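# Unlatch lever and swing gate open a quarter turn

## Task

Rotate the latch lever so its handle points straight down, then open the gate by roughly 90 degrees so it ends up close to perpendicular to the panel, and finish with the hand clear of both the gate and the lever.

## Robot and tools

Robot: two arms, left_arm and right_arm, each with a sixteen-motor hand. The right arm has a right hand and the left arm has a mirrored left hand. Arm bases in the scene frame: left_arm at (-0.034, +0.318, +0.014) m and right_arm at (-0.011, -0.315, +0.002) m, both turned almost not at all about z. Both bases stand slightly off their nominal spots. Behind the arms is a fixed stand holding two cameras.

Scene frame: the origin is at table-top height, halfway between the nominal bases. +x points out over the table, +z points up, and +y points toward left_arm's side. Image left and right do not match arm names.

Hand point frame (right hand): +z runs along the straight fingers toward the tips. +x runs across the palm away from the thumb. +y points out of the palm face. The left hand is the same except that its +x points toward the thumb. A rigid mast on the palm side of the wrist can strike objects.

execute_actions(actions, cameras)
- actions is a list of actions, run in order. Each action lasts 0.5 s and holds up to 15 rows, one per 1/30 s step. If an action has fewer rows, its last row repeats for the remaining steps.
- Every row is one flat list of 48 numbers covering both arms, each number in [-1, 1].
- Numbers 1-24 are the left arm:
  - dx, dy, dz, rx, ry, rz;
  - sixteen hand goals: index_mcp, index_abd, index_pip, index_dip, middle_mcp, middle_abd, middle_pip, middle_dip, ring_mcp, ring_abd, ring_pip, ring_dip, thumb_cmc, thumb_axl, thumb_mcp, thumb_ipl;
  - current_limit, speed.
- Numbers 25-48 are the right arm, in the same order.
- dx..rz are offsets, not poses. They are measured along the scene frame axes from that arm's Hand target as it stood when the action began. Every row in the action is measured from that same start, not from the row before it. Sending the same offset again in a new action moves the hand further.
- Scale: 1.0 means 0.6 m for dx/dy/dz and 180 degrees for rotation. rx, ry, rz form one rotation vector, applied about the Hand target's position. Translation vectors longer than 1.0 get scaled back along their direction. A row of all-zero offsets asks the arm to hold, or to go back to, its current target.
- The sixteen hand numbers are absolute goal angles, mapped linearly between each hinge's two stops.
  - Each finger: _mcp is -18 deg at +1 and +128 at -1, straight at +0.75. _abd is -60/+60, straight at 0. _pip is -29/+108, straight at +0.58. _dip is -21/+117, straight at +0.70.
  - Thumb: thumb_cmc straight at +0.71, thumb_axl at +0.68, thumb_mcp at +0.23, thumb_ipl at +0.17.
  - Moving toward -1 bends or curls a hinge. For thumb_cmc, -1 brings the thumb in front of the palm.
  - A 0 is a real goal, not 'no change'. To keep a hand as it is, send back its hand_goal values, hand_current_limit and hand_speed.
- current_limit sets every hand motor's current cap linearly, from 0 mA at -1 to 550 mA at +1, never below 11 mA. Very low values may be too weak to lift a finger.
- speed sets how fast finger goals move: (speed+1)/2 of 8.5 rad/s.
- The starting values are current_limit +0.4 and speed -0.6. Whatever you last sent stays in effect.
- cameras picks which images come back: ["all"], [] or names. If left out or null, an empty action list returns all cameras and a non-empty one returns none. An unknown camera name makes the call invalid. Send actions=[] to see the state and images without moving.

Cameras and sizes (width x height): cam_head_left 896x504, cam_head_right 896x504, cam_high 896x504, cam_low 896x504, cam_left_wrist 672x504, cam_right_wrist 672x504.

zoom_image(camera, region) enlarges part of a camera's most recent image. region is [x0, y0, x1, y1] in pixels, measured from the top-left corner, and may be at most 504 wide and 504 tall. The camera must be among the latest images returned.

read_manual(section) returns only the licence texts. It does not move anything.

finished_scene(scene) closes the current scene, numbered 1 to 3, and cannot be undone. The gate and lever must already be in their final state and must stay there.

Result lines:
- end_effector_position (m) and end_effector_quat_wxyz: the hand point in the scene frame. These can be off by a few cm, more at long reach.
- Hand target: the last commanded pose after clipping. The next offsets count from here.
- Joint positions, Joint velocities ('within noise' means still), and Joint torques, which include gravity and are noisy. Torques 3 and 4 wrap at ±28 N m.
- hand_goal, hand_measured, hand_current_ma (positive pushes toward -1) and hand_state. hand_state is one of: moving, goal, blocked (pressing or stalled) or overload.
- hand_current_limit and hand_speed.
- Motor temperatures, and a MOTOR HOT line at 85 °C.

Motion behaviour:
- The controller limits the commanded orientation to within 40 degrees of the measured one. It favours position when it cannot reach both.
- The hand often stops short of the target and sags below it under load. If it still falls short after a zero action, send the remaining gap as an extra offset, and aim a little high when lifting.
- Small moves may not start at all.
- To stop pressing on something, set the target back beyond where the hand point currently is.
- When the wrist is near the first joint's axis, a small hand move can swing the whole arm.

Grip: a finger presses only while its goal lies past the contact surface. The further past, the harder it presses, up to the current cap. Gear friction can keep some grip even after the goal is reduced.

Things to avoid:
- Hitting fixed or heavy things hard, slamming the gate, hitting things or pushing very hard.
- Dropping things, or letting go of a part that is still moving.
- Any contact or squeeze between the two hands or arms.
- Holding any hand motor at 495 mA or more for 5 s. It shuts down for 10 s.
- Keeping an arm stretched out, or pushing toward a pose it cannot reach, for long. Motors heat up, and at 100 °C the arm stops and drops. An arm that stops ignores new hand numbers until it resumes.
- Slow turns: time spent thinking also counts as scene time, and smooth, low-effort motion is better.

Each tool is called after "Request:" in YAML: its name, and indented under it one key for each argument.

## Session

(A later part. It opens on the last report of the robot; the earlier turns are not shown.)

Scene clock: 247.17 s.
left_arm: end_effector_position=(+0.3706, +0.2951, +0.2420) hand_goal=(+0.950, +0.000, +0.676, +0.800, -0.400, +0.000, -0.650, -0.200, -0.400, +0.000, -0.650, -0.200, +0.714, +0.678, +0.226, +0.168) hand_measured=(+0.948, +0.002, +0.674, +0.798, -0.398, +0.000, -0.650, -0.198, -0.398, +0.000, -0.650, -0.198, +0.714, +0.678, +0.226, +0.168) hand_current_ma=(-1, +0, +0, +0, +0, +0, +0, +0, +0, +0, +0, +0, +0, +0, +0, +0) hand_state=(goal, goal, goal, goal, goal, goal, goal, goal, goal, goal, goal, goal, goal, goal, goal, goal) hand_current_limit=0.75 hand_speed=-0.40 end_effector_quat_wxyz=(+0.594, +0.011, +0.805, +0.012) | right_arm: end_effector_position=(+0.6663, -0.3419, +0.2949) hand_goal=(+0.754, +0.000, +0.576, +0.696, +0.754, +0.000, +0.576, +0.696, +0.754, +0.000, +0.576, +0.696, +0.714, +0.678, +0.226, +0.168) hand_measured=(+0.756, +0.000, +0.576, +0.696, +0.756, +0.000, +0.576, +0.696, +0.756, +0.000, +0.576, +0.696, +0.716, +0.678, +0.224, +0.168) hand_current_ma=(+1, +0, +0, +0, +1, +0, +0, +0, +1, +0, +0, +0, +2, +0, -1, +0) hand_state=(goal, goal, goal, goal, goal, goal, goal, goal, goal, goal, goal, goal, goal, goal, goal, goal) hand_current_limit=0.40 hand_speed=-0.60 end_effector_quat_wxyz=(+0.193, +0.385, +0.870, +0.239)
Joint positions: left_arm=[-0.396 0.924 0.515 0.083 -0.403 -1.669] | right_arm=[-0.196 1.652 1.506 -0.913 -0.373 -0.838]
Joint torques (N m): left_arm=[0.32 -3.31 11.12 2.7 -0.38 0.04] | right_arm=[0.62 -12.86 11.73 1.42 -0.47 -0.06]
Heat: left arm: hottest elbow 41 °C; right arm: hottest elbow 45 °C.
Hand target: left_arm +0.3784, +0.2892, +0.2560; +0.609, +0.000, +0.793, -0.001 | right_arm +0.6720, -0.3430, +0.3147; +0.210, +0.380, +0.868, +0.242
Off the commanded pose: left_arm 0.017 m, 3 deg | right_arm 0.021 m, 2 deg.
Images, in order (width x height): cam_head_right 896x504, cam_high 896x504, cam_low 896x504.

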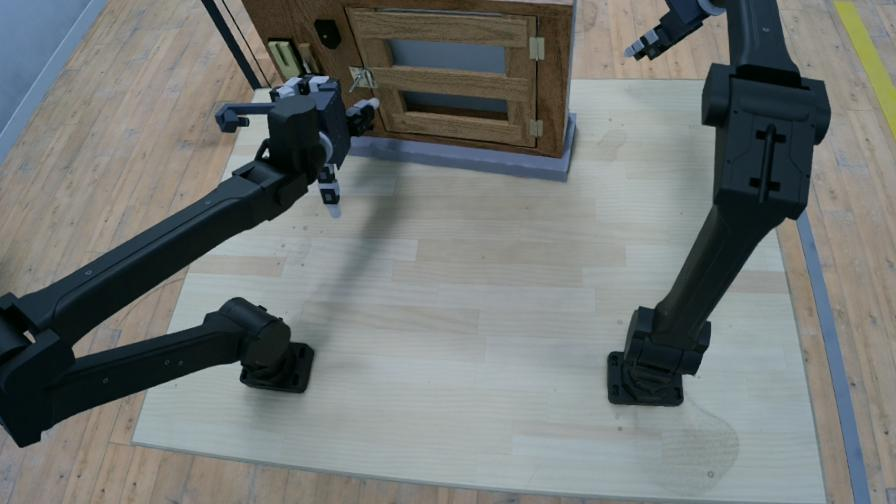

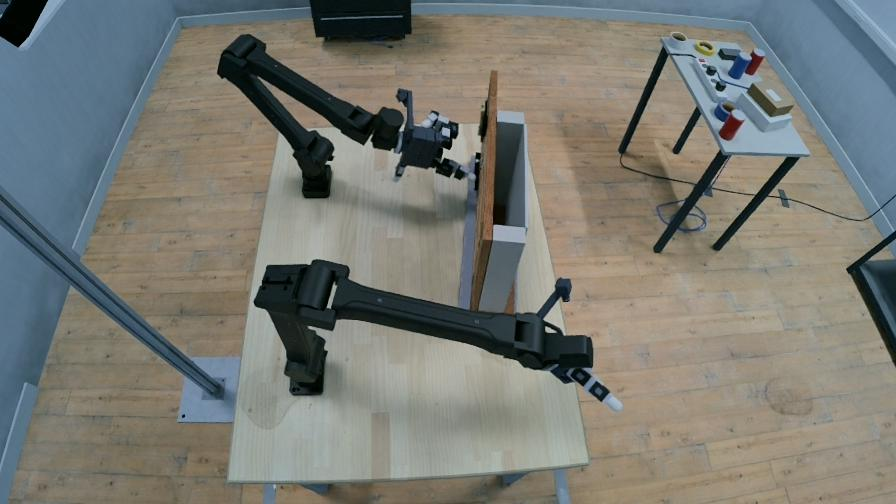

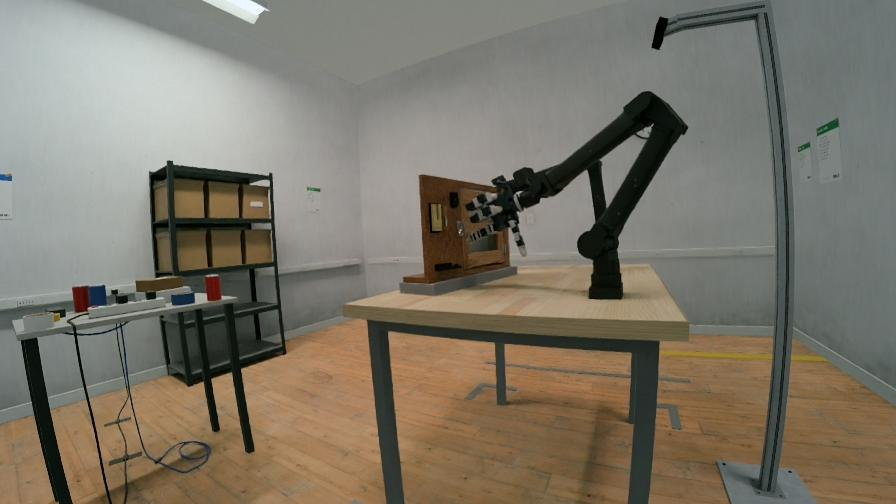

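Request:
execute_actions:
  actions:
    - [[-0.04,0.0,0,0,0,0,0.754,0,0.576,0.696,-0.4,0,-0.65,-0.2,-0.4,0,-0.65,-0.2,0.714,0.678,0.226,0.168,0.6,-0.4,0,0,0,0,0,0,0.754,0,0.576,0.696,0.754,0,0.576,0.696,0.754,0,0.576,0.696,0.714,0.678,0.226,0.168,0.4,-0.6]]
    - [[0,0.065,0.07,0,0,0,0.754,0,0.576,0.696,-0.4,0,-0.65,-0.2,-0.4,0,-0.65,-0.2,0.714,0.678,0.226,0.168,0.6,-0.4,0,0,0,0,0,0,0.754,0,0.576,0.696,0.754,0,0.576,0.696,0.754,0,0.576,0.696,0.714,0.678,0.226,0.168,0.4,-0.6]]
    - [[0.037,0,-0.045,0,0,0,0.754,0,0.576,0.696,-0.4,0,-0.65,-0.2,-0.4,0,-0.65,-0.2,0.714,0.678,0.226,0.168,0.6,-0.4,0,0,0,0,0,0,0.754,0,0.576,0.696,0.754,0,0.576,0.696,0.754,0,0.576,0.696,0.714,0.678,0.226,0.168,0.4,-0.6]]
  cameras: ["cam_head_right","cam_high","cam_low"]

Request:
zoom_image:
  camera: "cam_head_right"
  region: [310, 40, 390, 100]

Request:
zoom_image:
  camera: "cam_low"
  region: [430, 200, 500, 260]

Request:
zoom_image:
  camera: "cam_high"
  region: [440, 120, 510, 180]

Scene clock: 267.70 s.
left_arm: end_effector_position=(+0.3672, +0.3269, +0.2503) hand_goal=(+0.754, +0.000, +0.576, +0.696, -0.400, +0.000, -0.650, -0.200, -0.400, +0.000, -0.650, -0.200, +0.714, +0.678, +0.226, +0.168) hand_measured=(+0.754, +0.010, +0.578, +0.698, -0.398, +0.000, -0.650, -0.198, -0.398, +0.000, -0.650, -0.198, +0.714, +0.678, +0.226, +0.168) hand_current_ma=(+0, +3, +0, +0, +0, +0, +0, +0, +0, +0, +0, +0, +0, +0, +0, +0) hand_state=(goal, goal, goal, goal, goal, goal, goal, goal, goal, goal, goal, goal, goal, goal, goal, goal) hand_current_limit=0.60 hand_speed=-0.40 end_effector_quat_wxyz=(+0.591, +0.000, +0.807, -0.002) | right_arm: end_effector_position=(+0.6663, -0.3419, +0.2949) hand_goal=(+0.754, +0.000, +0.576, +0.696, +0.754, +0.000, +0.576, +0.696, +0.754, +0.000, +0.576, +0.696, +0.714, +0.678, +0.226, +0.168) hand_measured=(+0.756, +0.000, +0.576, +0.696, +0.756, +0.000, +0.576, +0.696, +0.756, +0.000, +0.576, +0.696, +0.716, +0.678, +0.224, +0.168) hand_current_ma=(+1, +0, +0, +0, +1, +0, +0, +0, +1, +0, +0, +0, +2, +0, -1, +0) hand_state=(goal, goal, goal, goal, goal, goal, goal, goal, goal, goal, goal, goal, goal, goal, goal, goal) hand_current_limit=0.40 hand_speed=-0.60 end_effector_quat_wxyz=(+0.193, +0.385, +0.870, +0.239)
Joint positions: left_arm=[-0.278 0.85 0.514 0.017 -0.281 -1.665] | right_arm=[-0.196 1.652 1.506 -0.913 -0.373 -0.838]
Joint torques (N m): left_arm=[1.32 -2.49 11.56 2.92 -0.15 0.48] | right_arm=[0.56 -12.86 11.7 1.43 -0.47 -0.06]
Heat: left arm: hottest elbow 43 °C; right arm: hottest elbow 45 °C.
Hand target: left_arm +0.3766, +0.3282, +0.2712; +0.609, +0.000, +0.793, -0.001 | right_arm +0.6720, -0.3430, +0.3147; +0.210, +0.380, +0.868, +0.242
Off the commanded pose: left_arm 0.023 m, 3 deg | right_arm 0.021 m, 2 deg.
Images, in order (width x height): cam_head_right 896x504, cam_high 896x504, cam_low 896x504.

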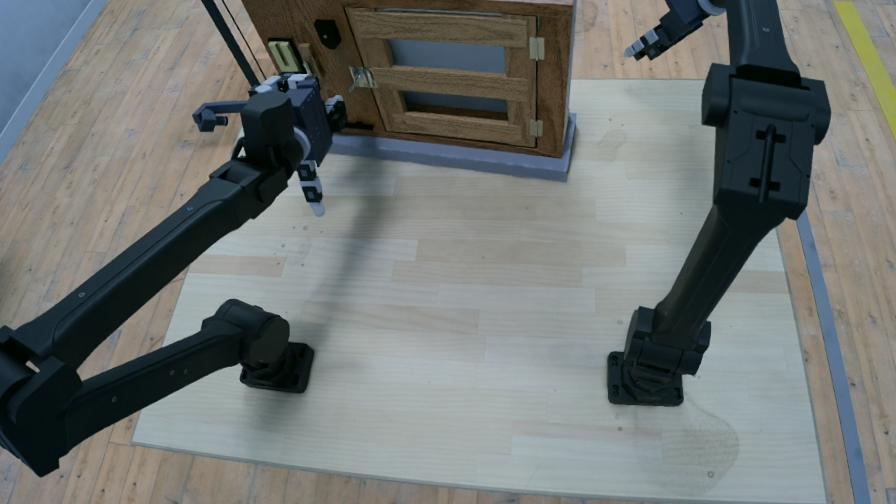

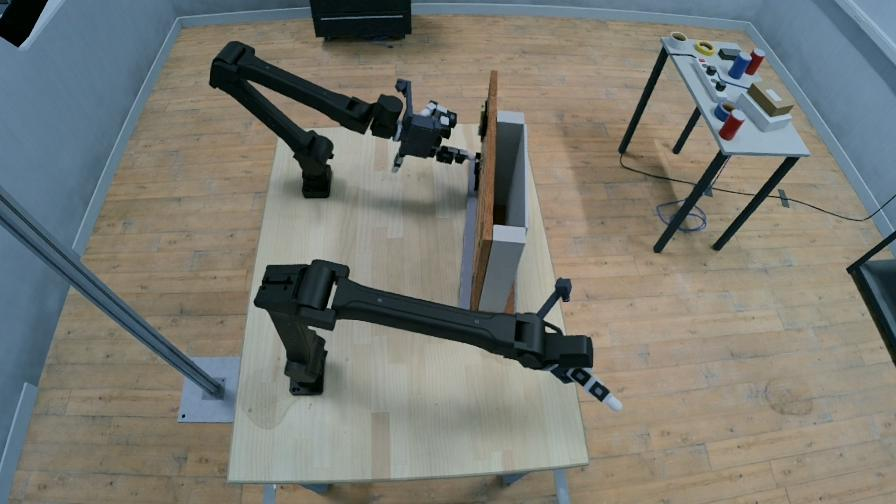

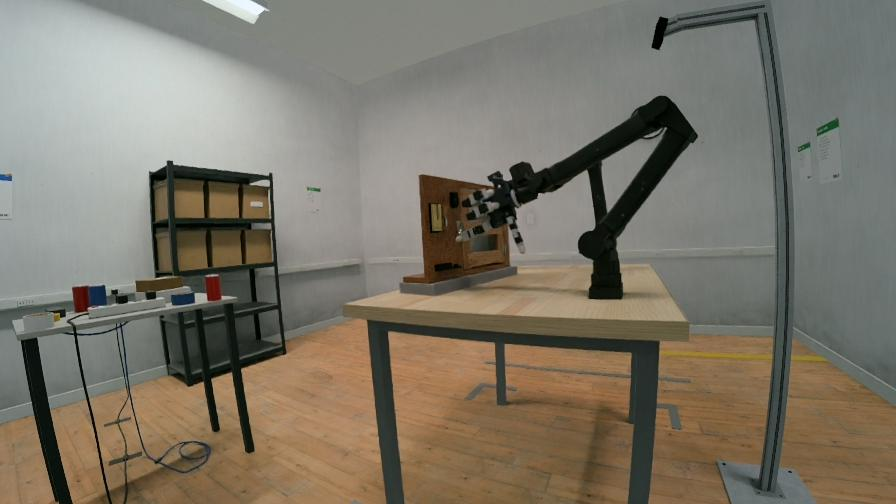

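Scaled by 6.300 from the camera's 896x504 image, which has a finer 1280x720 frame.

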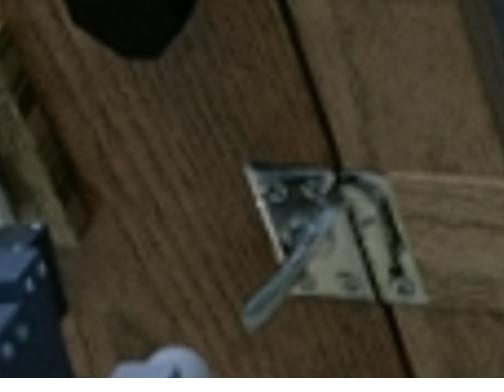

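Scaled by 7.200 from the camera's 896x504 image, which has a finer 1280x720 frame.

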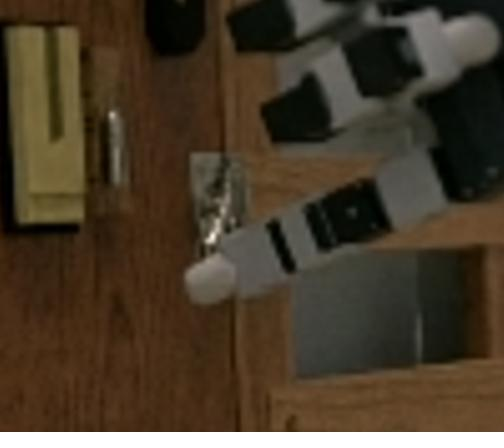

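Scaled by 7.200 from the camera's 896x504 image, which has a finer 1280x720 frame.

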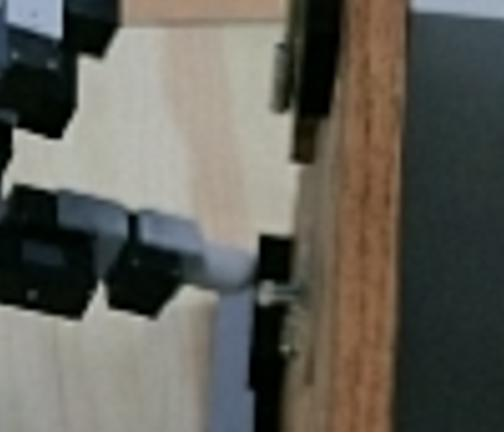

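Request:
execute_actions:
  actions:
    - [[-0.02,0.0,0.08,0,0,0,0.754,0,0.576,0.696,-0.4,0,-0.65,-0.2,-0.4,0,-0.65,-0.2,0.714,0.678,0.226,0.168,0.6,-0.4,0,0,0,0,0,0,0.754,0,0.576,0.696,0.754,0,0.576,0.696,0.754,0,0.576,0.696,0.714,0.678,0.226,0.168,0.4,-0.6]]
    - [[0.02,0,-0.068,0,0,0,0.754,0,0.576,0.696,-0.4,0,-0.65,-0.2,-0.4,0,-0.65,-0.2,0.714,0.678,0.226,0.168,0.6,-0.4,0,0,0,0,0,0,0.754,0,0.576,0.696,0.754,0,0.576,0.696,0.754,0,0.576,0.696,0.714,0.678,0.226,0.168,0.4,-0.6]]
    - [[0.0,-0.03,0,0,0,0,0.754,0,0.576,0.696,-0.4,0,-0.65,-0.2,-0.4,0,-0.65,-0.2,0.714,0.678,0.226,0.168,0.6,-0.4,0,0,0,0,0,0,0.754,0,0.576,0.696,0.754,0,0.576,0.696,0.754,0,0.576,0.696,0.714,0.678,0.226,0.168,0.4,-0.6]]
  cameras: ["cam_head_right","cam_high","cam_low"]

Request:
zoom_image:
  camera: "cam_head_right"
  region: [310, 40, 390, 100]

Request:
zoom_image:
  camera: "cam_low"
  region: [430, 200, 500, 260]

Request:
zoom_image:
  camera: "cam_high"
  region: [440, 120, 510, 180]

Scene clock: 291.33 s.
left_arm: end_effector_position=(+0.3738, +0.3135, +0.2759) hand_goal=(+0.754, +0.000, +0.576, +0.696, -0.400, +0.000, -0.650, -0.200, -0.400, +0.000, -0.650, -0.200, +0.714, +0.678, +0.226, +0.168) hand_measured=(+0.754, +0.010, +0.578, +0.698, -0.398, +0.000, -0.650, -0.198, -0.398, +0.000, -0.650, -0.198, +0.714, +0.678, +0.226, +0.168) hand_current_ma=(+0, +3, +0, +0, +0, +0, +0, +0, +0, +0, +0, +0, +0, +0, +0, +0) hand_state=(goal, goal, goal, goal, goal, goal, goal, goal, goal, goal, goal, goal, goal, goal, goal, goal) hand_current_limit=0.60 hand_speed=-0.40 end_effector_quat_wxyz=(+0.603, +0.001, +0.798, +0.003) | right_arm: end_effector_position=(+0.6663, -0.3419, +0.2949) hand_goal=(+0.754, +0.000, +0.576, +0.696, +0.754, +0.000, +0.576, +0.696, +0.754, +0.000, +0.576, +0.696, +0.714, +0.678, +0.226, +0.168) hand_measured=(+0.756, +0.000, +0.576, +0.696, +0.756, +0.000, +0.576, +0.696, +0.756, +0.000, +0.576, +0.696, +0.716, +0.678, +0.224, +0.168) hand_current_ma=(+1, +0, +0, +0, +1, +0, +0, +0, +1, +0, +0, +0, +2, +0, -1, +0) hand_state=(goal, goal, goal, goal, goal, goal, goal, goal, goal, goal, goal, goal, goal, goal, goal, goal) hand_current_limit=0.40 hand_speed=-0.60 end_effector_quat_wxyz=(+0.193, +0.385, +0.870, +0.239)
Joint positions: left_arm=[-0.326 0.861 0.568 -0.001 -0.337 -1.664] | right_arm=[-0.196 1.652 1.506 -0.913 -0.373 -0.838]
Joint torques (N m): left_arm=[0.03 -2.67 9.65 2.74 -0.35 0.26] | right_arm=[0.56 -12.86 11.71 1.43 -0.47 -0.06]
Heat: left arm: hottest elbow 44 °C; right arm: hottest elbow 45 °C.
Hand target: left_arm +0.3766, +0.3101, +0.2784; +0.609, +0.000, +0.793, -0.001 | right_arm +0.6720, -0.3430, +0.3147; +0.210, +0.380, +0.868, +0.242
Off the commanded pose: left_arm 0.005 m, 1 deg | right_arm 0.021 m, 2 deg.
Images, in order (width x height): cam_head_right 896x504, cam_high 896x504, cam_low 896x504.

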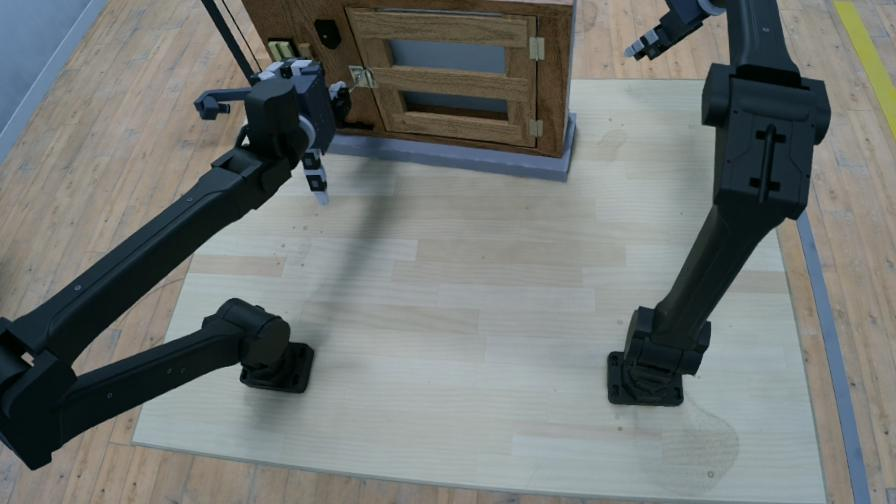

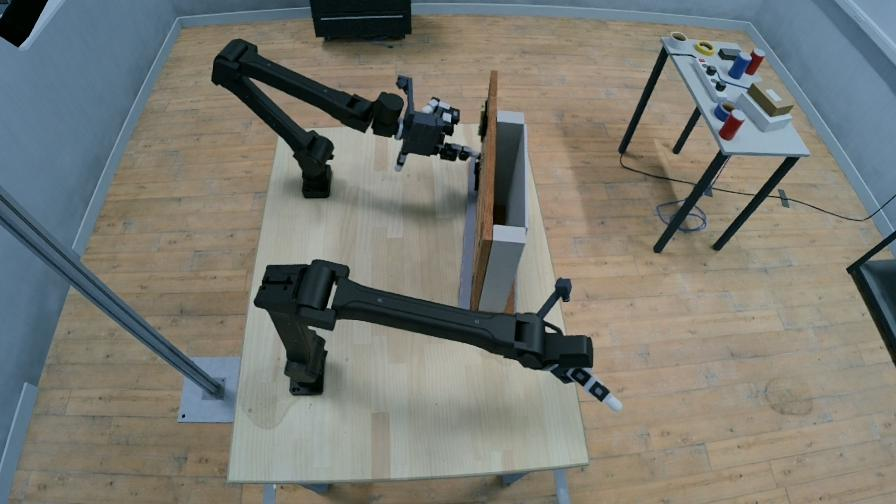

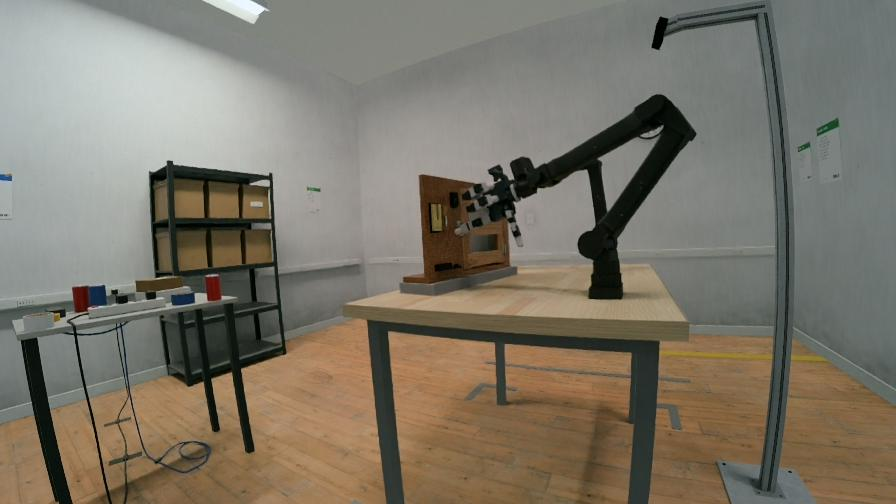

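Scaled by 6.300 from the camera's 896x504 image, which has a finer 1280x720 frame.

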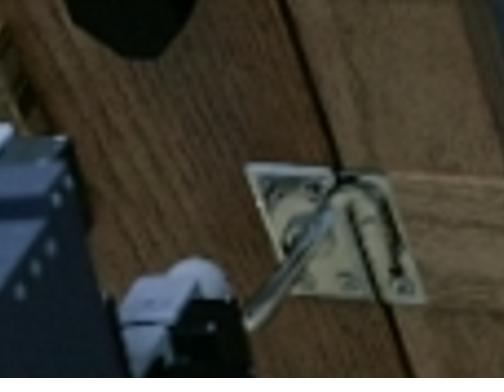

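Scaled by 7.200 from the camera's 896x504 image, which has a finer 1280x720 frame.

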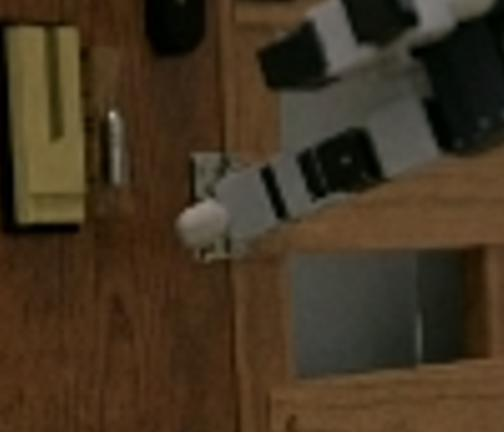

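Scaled by 7.200 from the camera's 896x504 image, which has a finer 1280x720 frame.

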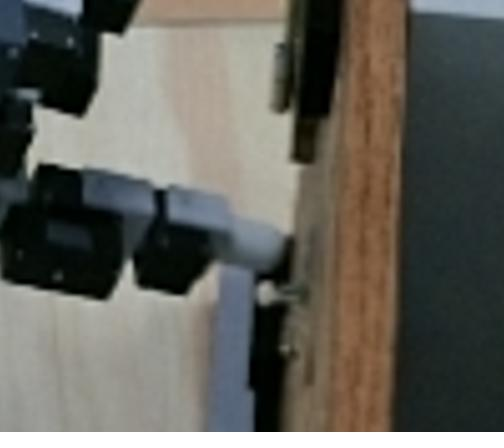

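Request:
execute_actions:
  actions:
    - [[0.0,-0.03,-0.025,0,0,0,0.8,0,0.576,0.696,-0.4,0,-0.65,-0.2,-0.4,0,-0.65,-0.2,0.714,0.678,0.226,0.168,0.75,-0.4,0,0,0,0,0,0,0.754,0,0.576,0.696,0.754,0,0.576,0.696,0.754,0,0.576,0.696,0.714,0.678,0.226,0.168,0.4,-0.6]]
  cameras: ["cam_head_right","cam_high","cam_low"]

Request:
zoom_image:
  camera: "cam_head_right"
  region: [310, 40, 390, 100]

Request:
zoom_image:
  camera: "cam_low"
  region: [430, 200, 500, 260]

Request:
zoom_image:
  camera: "cam_high"
  region: [440, 120, 510, 180]

Scene clock: 306.90 s.
left_arm: end_effector_position=(+0.3772, +0.2998, +0.2760) hand_goal=(+0.800, +0.000, +0.576, +0.696, -0.400, +0.000, -0.650, -0.200, -0.400, +0.000, -0.650, -0.200, +0.714, +0.678, +0.226, +0.168) hand_measured=(+0.774, -0.008, +0.562, +0.690, -0.398, +0.000, -0.650, -0.198, -0.398, +0.000, -0.650, -0.198, +0.714, +0.678, +0.226, +0.168) hand_current_ma=(-22, -2, -7, -2, +0, +0, +0, +0, +0, +0, +0, +0, +0, +0, +0, +0) hand_state=(blocked, goal, goal, goal, goal, goal, goal, goal, goal, goal, goal, goal, goal, goal, goal, goal) hand_current_limit=0.75 hand_speed=-0.40 end_effector_quat_wxyz=(+0.613, +0.000, +0.790, +0.010) | right_arm: end_effector_position=(+0.6663, -0.3419, +0.2949) hand_goal=(+0.754, +0.000, +0.576, +0.696, +0.754, +0.000, +0.576, +0.696, +0.754, +0.000, +0.576, +0.696, +0.714, +0.678, +0.226, +0.168) hand_measured=(+0.756, +0.000, +0.576, +0.696, +0.756, +0.000, +0.576, +0.696, +0.756, +0.000, +0.576, +0.696, +0.716, +0.678, +0.224, +0.168) hand_current_ma=(+1, +0, +0, +0, +1, +0, +0, +0, +1, +0, +0, +0, +2, +0, -1, +0) hand_state=(goal, goal, goal, goal, goal, goal, goal, goal, goal, goal, goal, goal, goal, goal, goal, goal) hand_current_limit=0.40 hand_speed=-0.60 end_effector_quat_wxyz=(+0.193, +0.385, +0.870, +0.239)
Joint positions: left_arm=[-0.378 0.897 0.568 0.056 -0.403 -1.664] | right_arm=[-0.196 1.652 1.506 -0.913 -0.373 -0.838]
Joint torques (N m): left_arm=[-0.56 -2.26 7.98 2.65 -0.08 0.04] | right_arm=[0.56 -12.92 11.74 1.42 -0.47 -0.06]
Heat: left arm: hottest elbow 42 °C; right arm: hottest elbow 45 °C.
Hand target: left_arm +0.3766, +0.2922, +0.2632; +0.609, +0.000, +0.793, -0.001 | right_arm +0.6720, -0.3430, +0.3147; +0.210, +0.380, +0.868, +0.242
Off the commanded pose: left_arm 0.015 m, 1 deg | right_arm 0.021 m, 2 deg.
Images, in order (width x height): cam_head_right 896x504, cam_high 896x504, cam_low 896x504.

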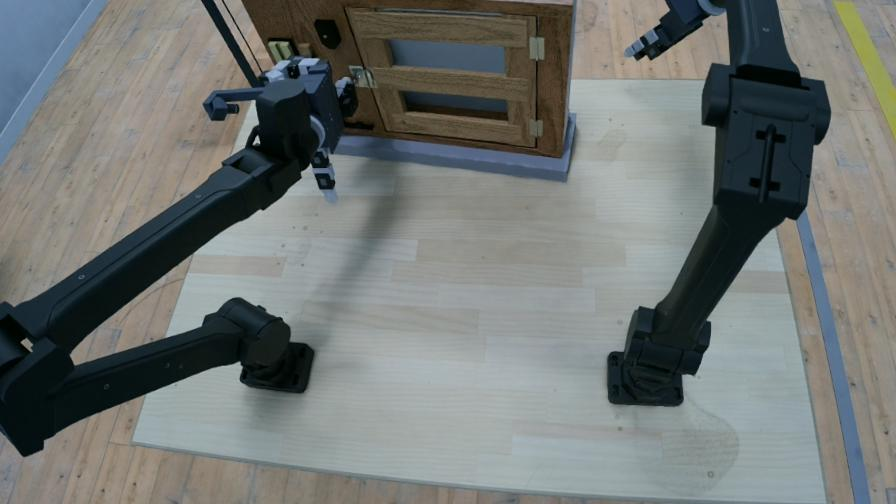

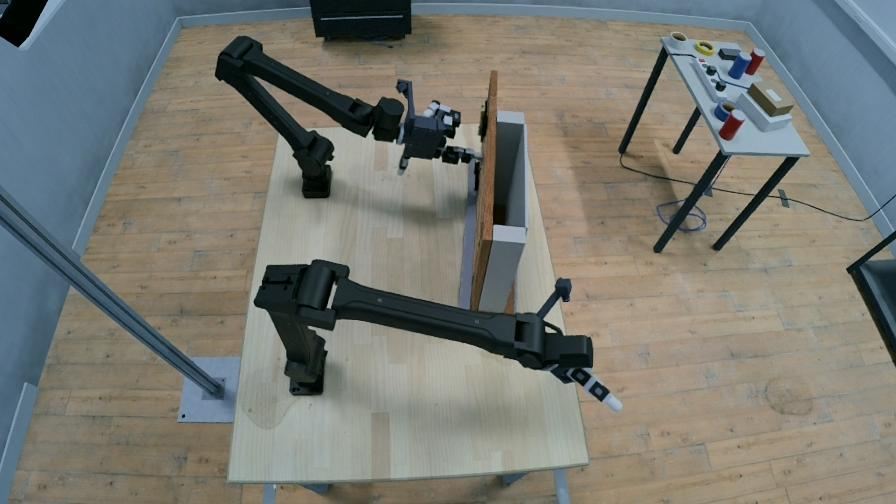

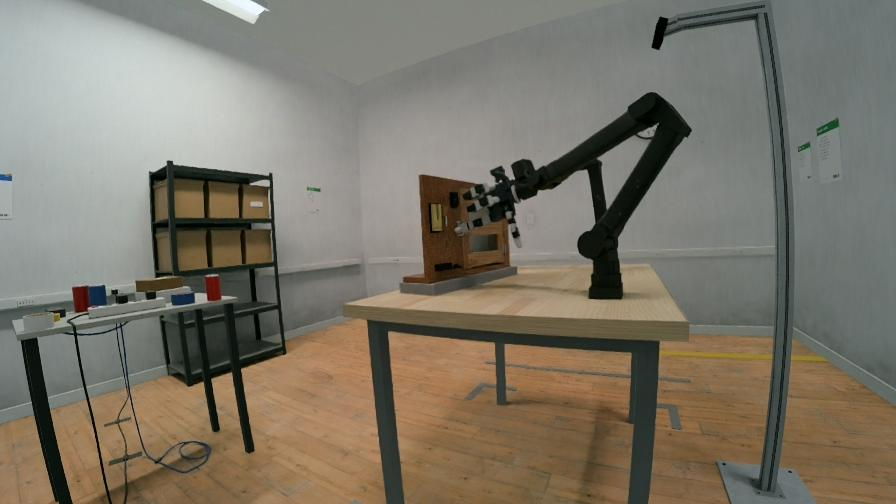

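Scaled by 6.300 from the camera's 896x504 image, which has a finer 1280x720 frame.

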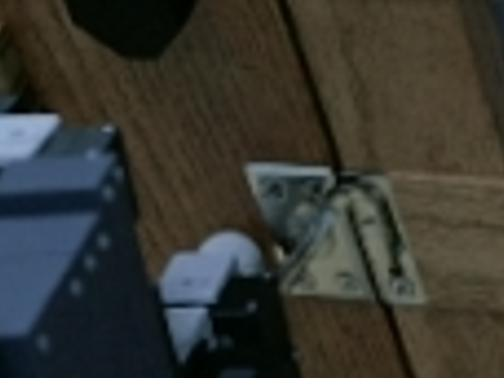

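Scaled by 7.200 from the camera's 896x504 image, which has a finer 1280x720 frame.

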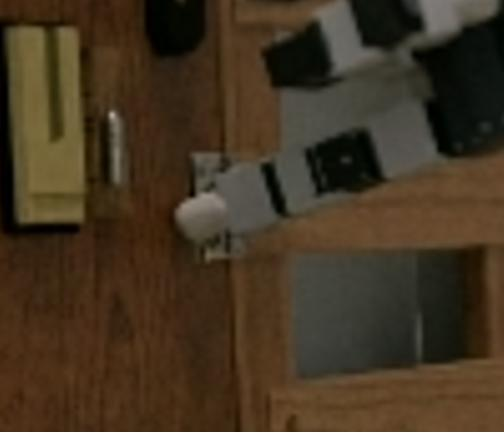

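Scaled by 7.200 from the camera's 896x504 image, which has a finer 1280x720 frame.

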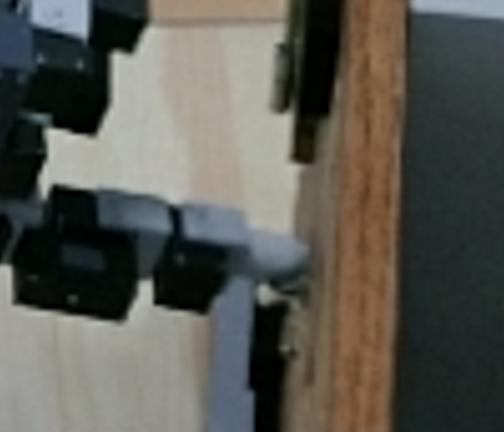

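Request:
execute_actions:
  actions:
    - [[-0.01,0.0,-0.04,0,0,0,0.8,0,0.576,0.696,-0.4,0,-0.65,-0.2,-0.4,0,-0.65,-0.2,0.714,0.678,0.226,0.168,0.75,-0.4,0,0,0,0,0,0,0.754,0,0.576,0.696,0.754,0,0.576,0.696,0.754,0,0.576,0.696,0.714,0.678,0.226,0.168,0.4,-0.6]]
    - [[-0.006,-0.02,-0.01,0,0.03,0,0.85,0,0.576,0.696,-0.4,0,-0.65,-0.2,-0.4,0,-0.65,-0.2,0.714,0.678,0.226,0.168,0.8,-0.4,0,0,0,0,0,0,0.754,0,0.576,0.696,0.754,0,0.576,0.696,0.754,0,0.576,0.696,0.714,0.678,0.226,0.168,0.4,-0.6]]
  cameras: ["cam_head_right","cam_high","cam_low"]

Request:
zoom_image:
  camera: "cam_head_right"
  region: [310, 40, 390, 100]

Request:
zoom_image:
  camera: "cam_low"
  region: [430, 200, 500, 260]

Request:
zoom_image:
  camera: "cam_high"
  region: [440, 120, 510, 180]

Scene clock: 324.57 s.
left_arm: end_effector_position=(+0.3587, +0.2865, +0.2180) hand_goal=(+0.850, +0.000, +0.576, +0.696, -0.400, +0.000, -0.650, -0.200, -0.400, +0.000, -0.650, -0.200, +0.714, +0.678, +0.226, +0.168) hand_measured=(+0.848, +0.002, +0.574, +0.694, -0.398, +0.000, -0.650, -0.198, -0.398, +0.000, -0.650, -0.198, +0.714, +0.678, +0.226, +0.168) hand_current_ma=(+0, +0, +0, +0, +0, +0, +0, +0, +0, +0, +0, +0, +0, +0, +0, +0) hand_state=(goal, goal, goal, goal, goal, goal, goal, goal, goal, goal, goal, goal, goal, goal, goal, goal) hand_current_limit=0.80 hand_speed=-0.40 end_effector_quat_wxyz=(+0.563, +0.009, +0.827, +0.009) | right_arm: end_effector_position=(+0.6663, -0.3419, +0.2949) hand_goal=(+0.754, +0.000, +0.576, +0.696, +0.754, +0.000, +0.576, +0.696, +0.754, +0.000, +0.576, +0.696, +0.714, +0.678, +0.226, +0.168) hand_measured=(+0.756, +0.000, +0.576, +0.696, +0.756, +0.000, +0.576, +0.696, +0.756, +0.000, +0.576, +0.696, +0.716, +0.678, +0.224, +0.168) hand_current_ma=(+1, +0, +0, +0, +1, +0, +0, +0, +1, +0, +0, +0, +2, +0, -1, +0) hand_state=(goal, goal, goal, goal, goal, goal, goal, goal, goal, goal, goal, goal, goal, goal, goal, goal) hand_current_limit=0.40 hand_speed=-0.60 end_effector_quat_wxyz=(+0.193, +0.385, +0.870, +0.239)
Joint positions: left_arm=[-0.433 0.935 0.505 0.016 -0.425 -1.723] | right_arm=[-0.196 1.652 1.506 -0.913 -0.373 -0.838]
Joint torques (N m): left_arm=[0.09 -2.96 12.04 1.54 -0.43 0.07] | right_arm=[0.62 -12.86 11.71 1.43 -0.47 -0.06]
Heat: left arm: hottest elbow 40 °C; right arm: hottest elbow 45 °C.
Hand target: left_arm +0.3670, +0.2802, +0.2333; +0.571, +0.000, +0.821, -0.001 | right_arm +0.6720, -0.3430, +0.3147; +0.210, +0.380, +0.868, +0.242
Off the commanded pose: left_arm 0.019 m, 2 deg | right_arm 0.021 m, 2 deg.
Images, in order (width x height): cam_head_right 896x504, cam_high 896x504, cam_low 896x504.

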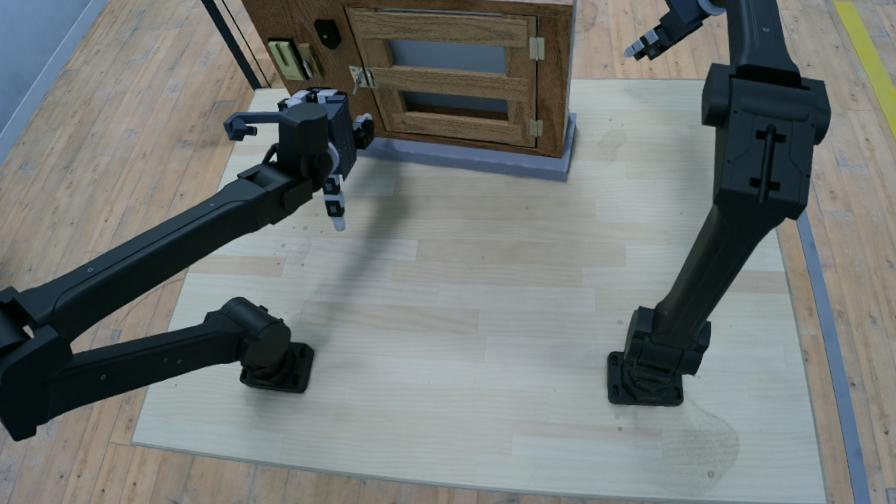

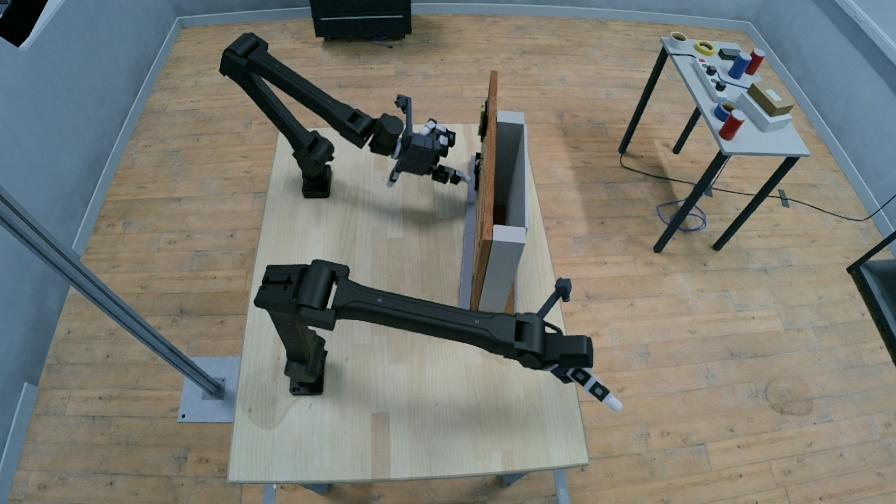

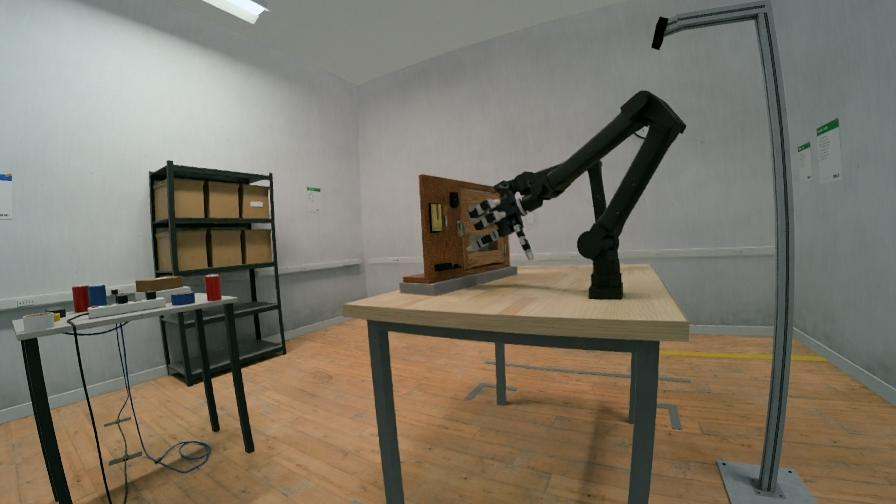

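Scaled by 6.300 from the camera's 896x504 image, which has a finer 1280x720 frame.

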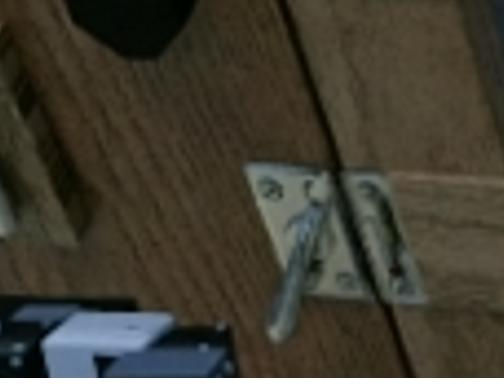

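Scaled by 7.200 from the camera's 896x504 image, which has a finer 1280x720 frame.

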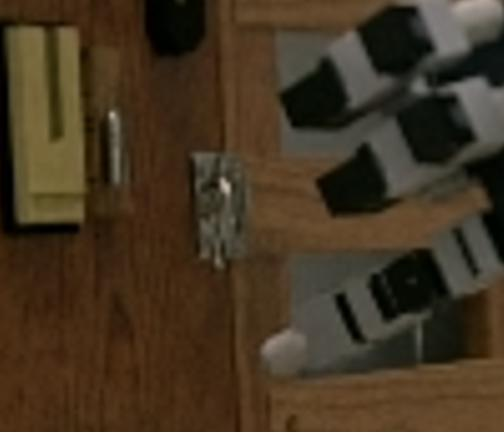

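Scaled by 7.200 from the camera's 896x504 image, which has a finer 1280x720 frame.

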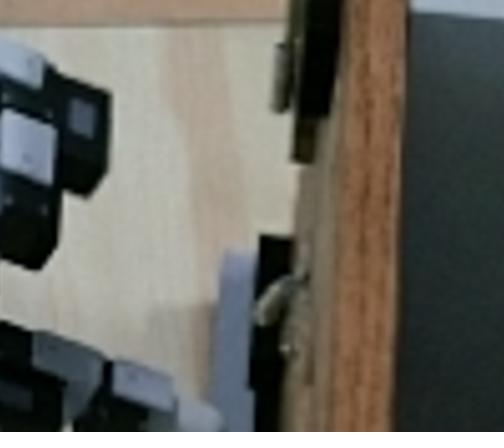

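Request:
execute_actions:
  actions:
    - [[-0.04,0.063,0.03,0,-0.03,0,0.754,0,0.576,0.696,-0.4,0,-0.65,-0.2,-0.4,0,-0.65,-0.2,0.714,0.678,0.226,0.168,0.6,-0.4,0,0,0,0,0,0,0.754,0,0.576,0.696,0.754,0,0.576,0.696,0.754,0,0.576,0.696,0.714,0.678,0.226,0.168,0.4,-0.6]]
    - [[0,0,0.12,0,0,0,0.754,0,0.576,0.696,-0.4,0,-0.65,-0.2,-0.4,0,-0.65,-0.2,0.714,0.678,0.226,0.168,0.6,-0.4,0,0,0,0,0,0,0.754,0,0.576,0.696,0.754,0,0.576,0.696,0.754,0,0.576,0.696,0.714,0.678,0.226,0.168,0.4,-0.6]]
    - [[0.055,0,-0.1,0,0,0,0.754,0,0.576,0.696,-0.4,0,-0.65,-0.2,-0.4,0,-0.65,-0.2,0.714,0.678,0.226,0.168,0.6,-0.4,0,0,0,0,0,0,0.754,0,0.576,0.696,0.754,0,0.576,0.696,0.754,0,0.576,0.696,0.714,0.678,0.226,0.168,0.4,-0.6]]
  cameras: ["cam_head_right","cam_high","cam_low"]

Request:
zoom_image:
  camera: "cam_head_right"
  region: [310, 40, 390, 100]

Request:
zoom_image:
  camera: "cam_low"
  region: [430, 200, 500, 260]

Request:
zoom_image:
  camera: "cam_high"
  region: [440, 120, 510, 180]

Scene clock: 364.03 s.
left_arm: end_effector_position=(+0.3742, +0.3147, +0.2618) hand_goal=(+0.754, +0.000, +0.576, +0.696, -0.400, +0.000, -0.650, -0.200, -0.400, +0.000, -0.650, -0.200, +0.714, +0.678, +0.226, +0.168) hand_measured=(+0.754, +0.002, +0.574, +0.694, -0.398, +0.000, -0.650, -0.198, -0.398, +0.000, -0.650, -0.198, +0.714, +0.678, +0.226, +0.168) hand_current_ma=(+0, +0, +0, +0, +0, +0, +0, +0, +0, +0, +0, +0, +0, +0, +0, +0) hand_state=(goal, goal, goal, goal, goal, goal, goal, goal, goal, goal, goal, goal, goal, goal, goal, goal) hand_current_limit=0.60 hand_speed=-0.40 end_effector_quat_wxyz=(+0.604, -0.003, +0.797, -0.006) | right_arm: end_effector_position=(+0.6663, -0.3419, +0.2949) hand_goal=(+0.754, +0.000, +0.576, +0.696, +0.754, +0.000, +0.576, +0.696, +0.754, +0.000, +0.576, +0.696, +0.714, +0.678, +0.226, +0.168) hand_measured=(+0.756, +0.000, +0.576, +0.696, +0.756, +0.000, +0.576, +0.696, +0.756, +0.000, +0.576, +0.696, +0.716, +0.678, +0.224, +0.168) hand_current_ma=(+1, +0, +0, +0, +1, +0, +0, +0, +1, +0, +0, +0, +2, +0, -1, +0) hand_state=(goal, goal, goal, goal, goal, goal, goal, goal, goal, goal, goal, goal, goal, goal, goal, goal) hand_current_limit=0.40 hand_speed=-0.60 end_effector_quat_wxyz=(+0.193, +0.385, +0.870, +0.239)
Joint positions: left_arm=[-0.314 0.872 0.537 0.046 -0.316 -1.677] | right_arm=[-0.196 1.652 1.506 -0.913 -0.373 -0.838]
Joint torques (N m): left_arm=[1.38 -3.02 8.94 2.81 -0.13 0.47] | right_arm=[0.62 -12.81 11.71 1.43 -0.47 -0.06]
Heat: left arm: hottest elbow 42 °C; right arm: hottest elbow 45 °C.
Hand target: left_arm +0.3760, +0.3181, +0.2631; +0.609, +0.000, +0.793, -0.001 | right_arm +0.6720, -0.3430, +0.3147; +0.210, +0.380, +0.868, +0.242
Off the commanded pose: left_arm 0.004 m, 1 deg | right_arm 0.021 m, 2 deg.
Images, in order (width x height): cam_head_right 896x504, cam_high 896x504, cam_low 896x504.

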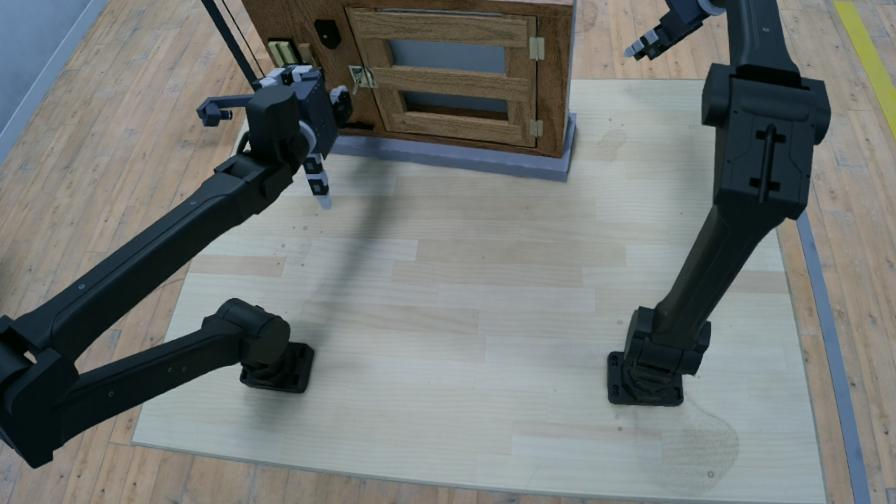

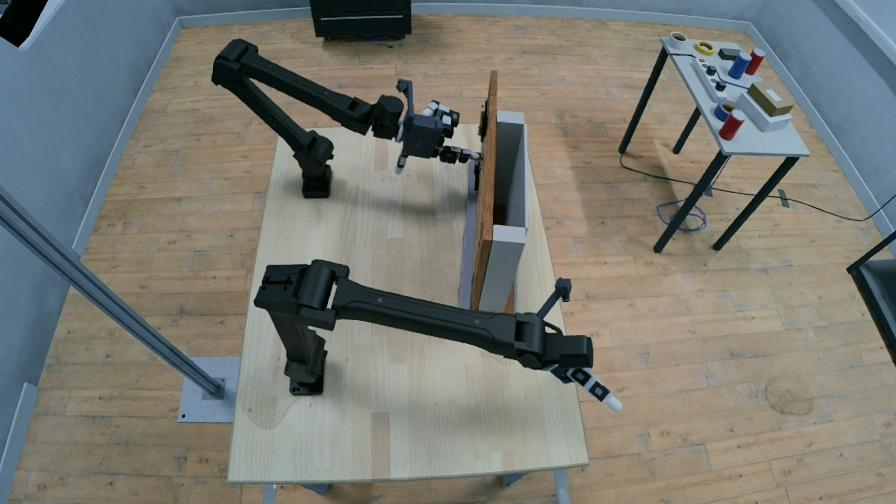

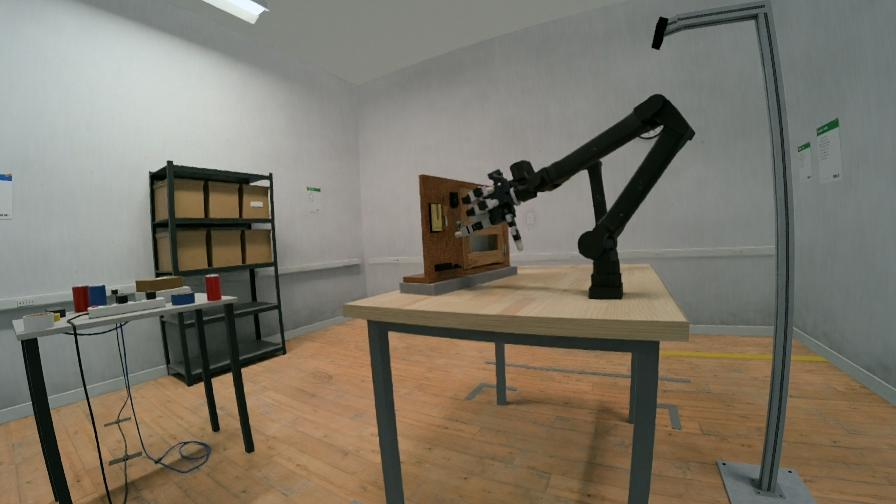

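Scaled by 6.300 from the camera's 896x504 image, which has a finer 1280x720 frame.

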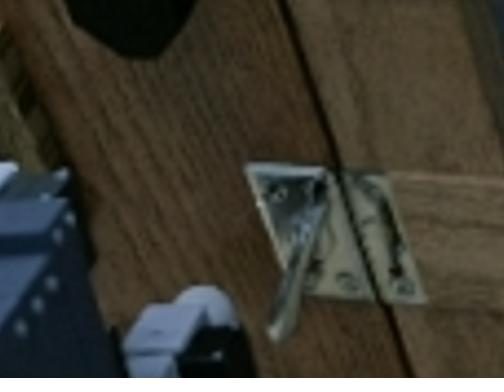

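Scaled by 7.200 from the camera's 896x504 image, which has a finer 1280x720 frame.

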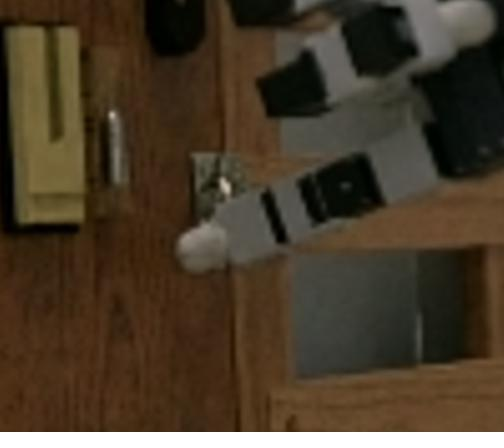

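Scaled by 7.200 from the camera's 896x504 image, which has a finer 1280x720 frame.

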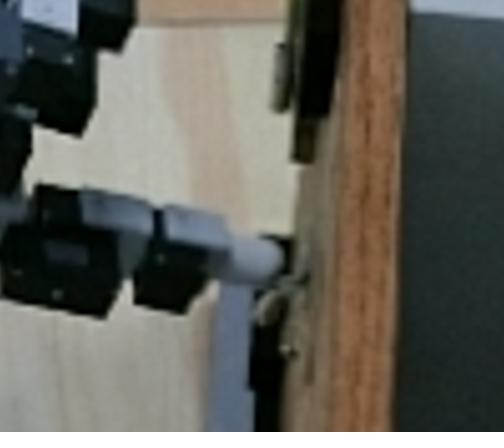

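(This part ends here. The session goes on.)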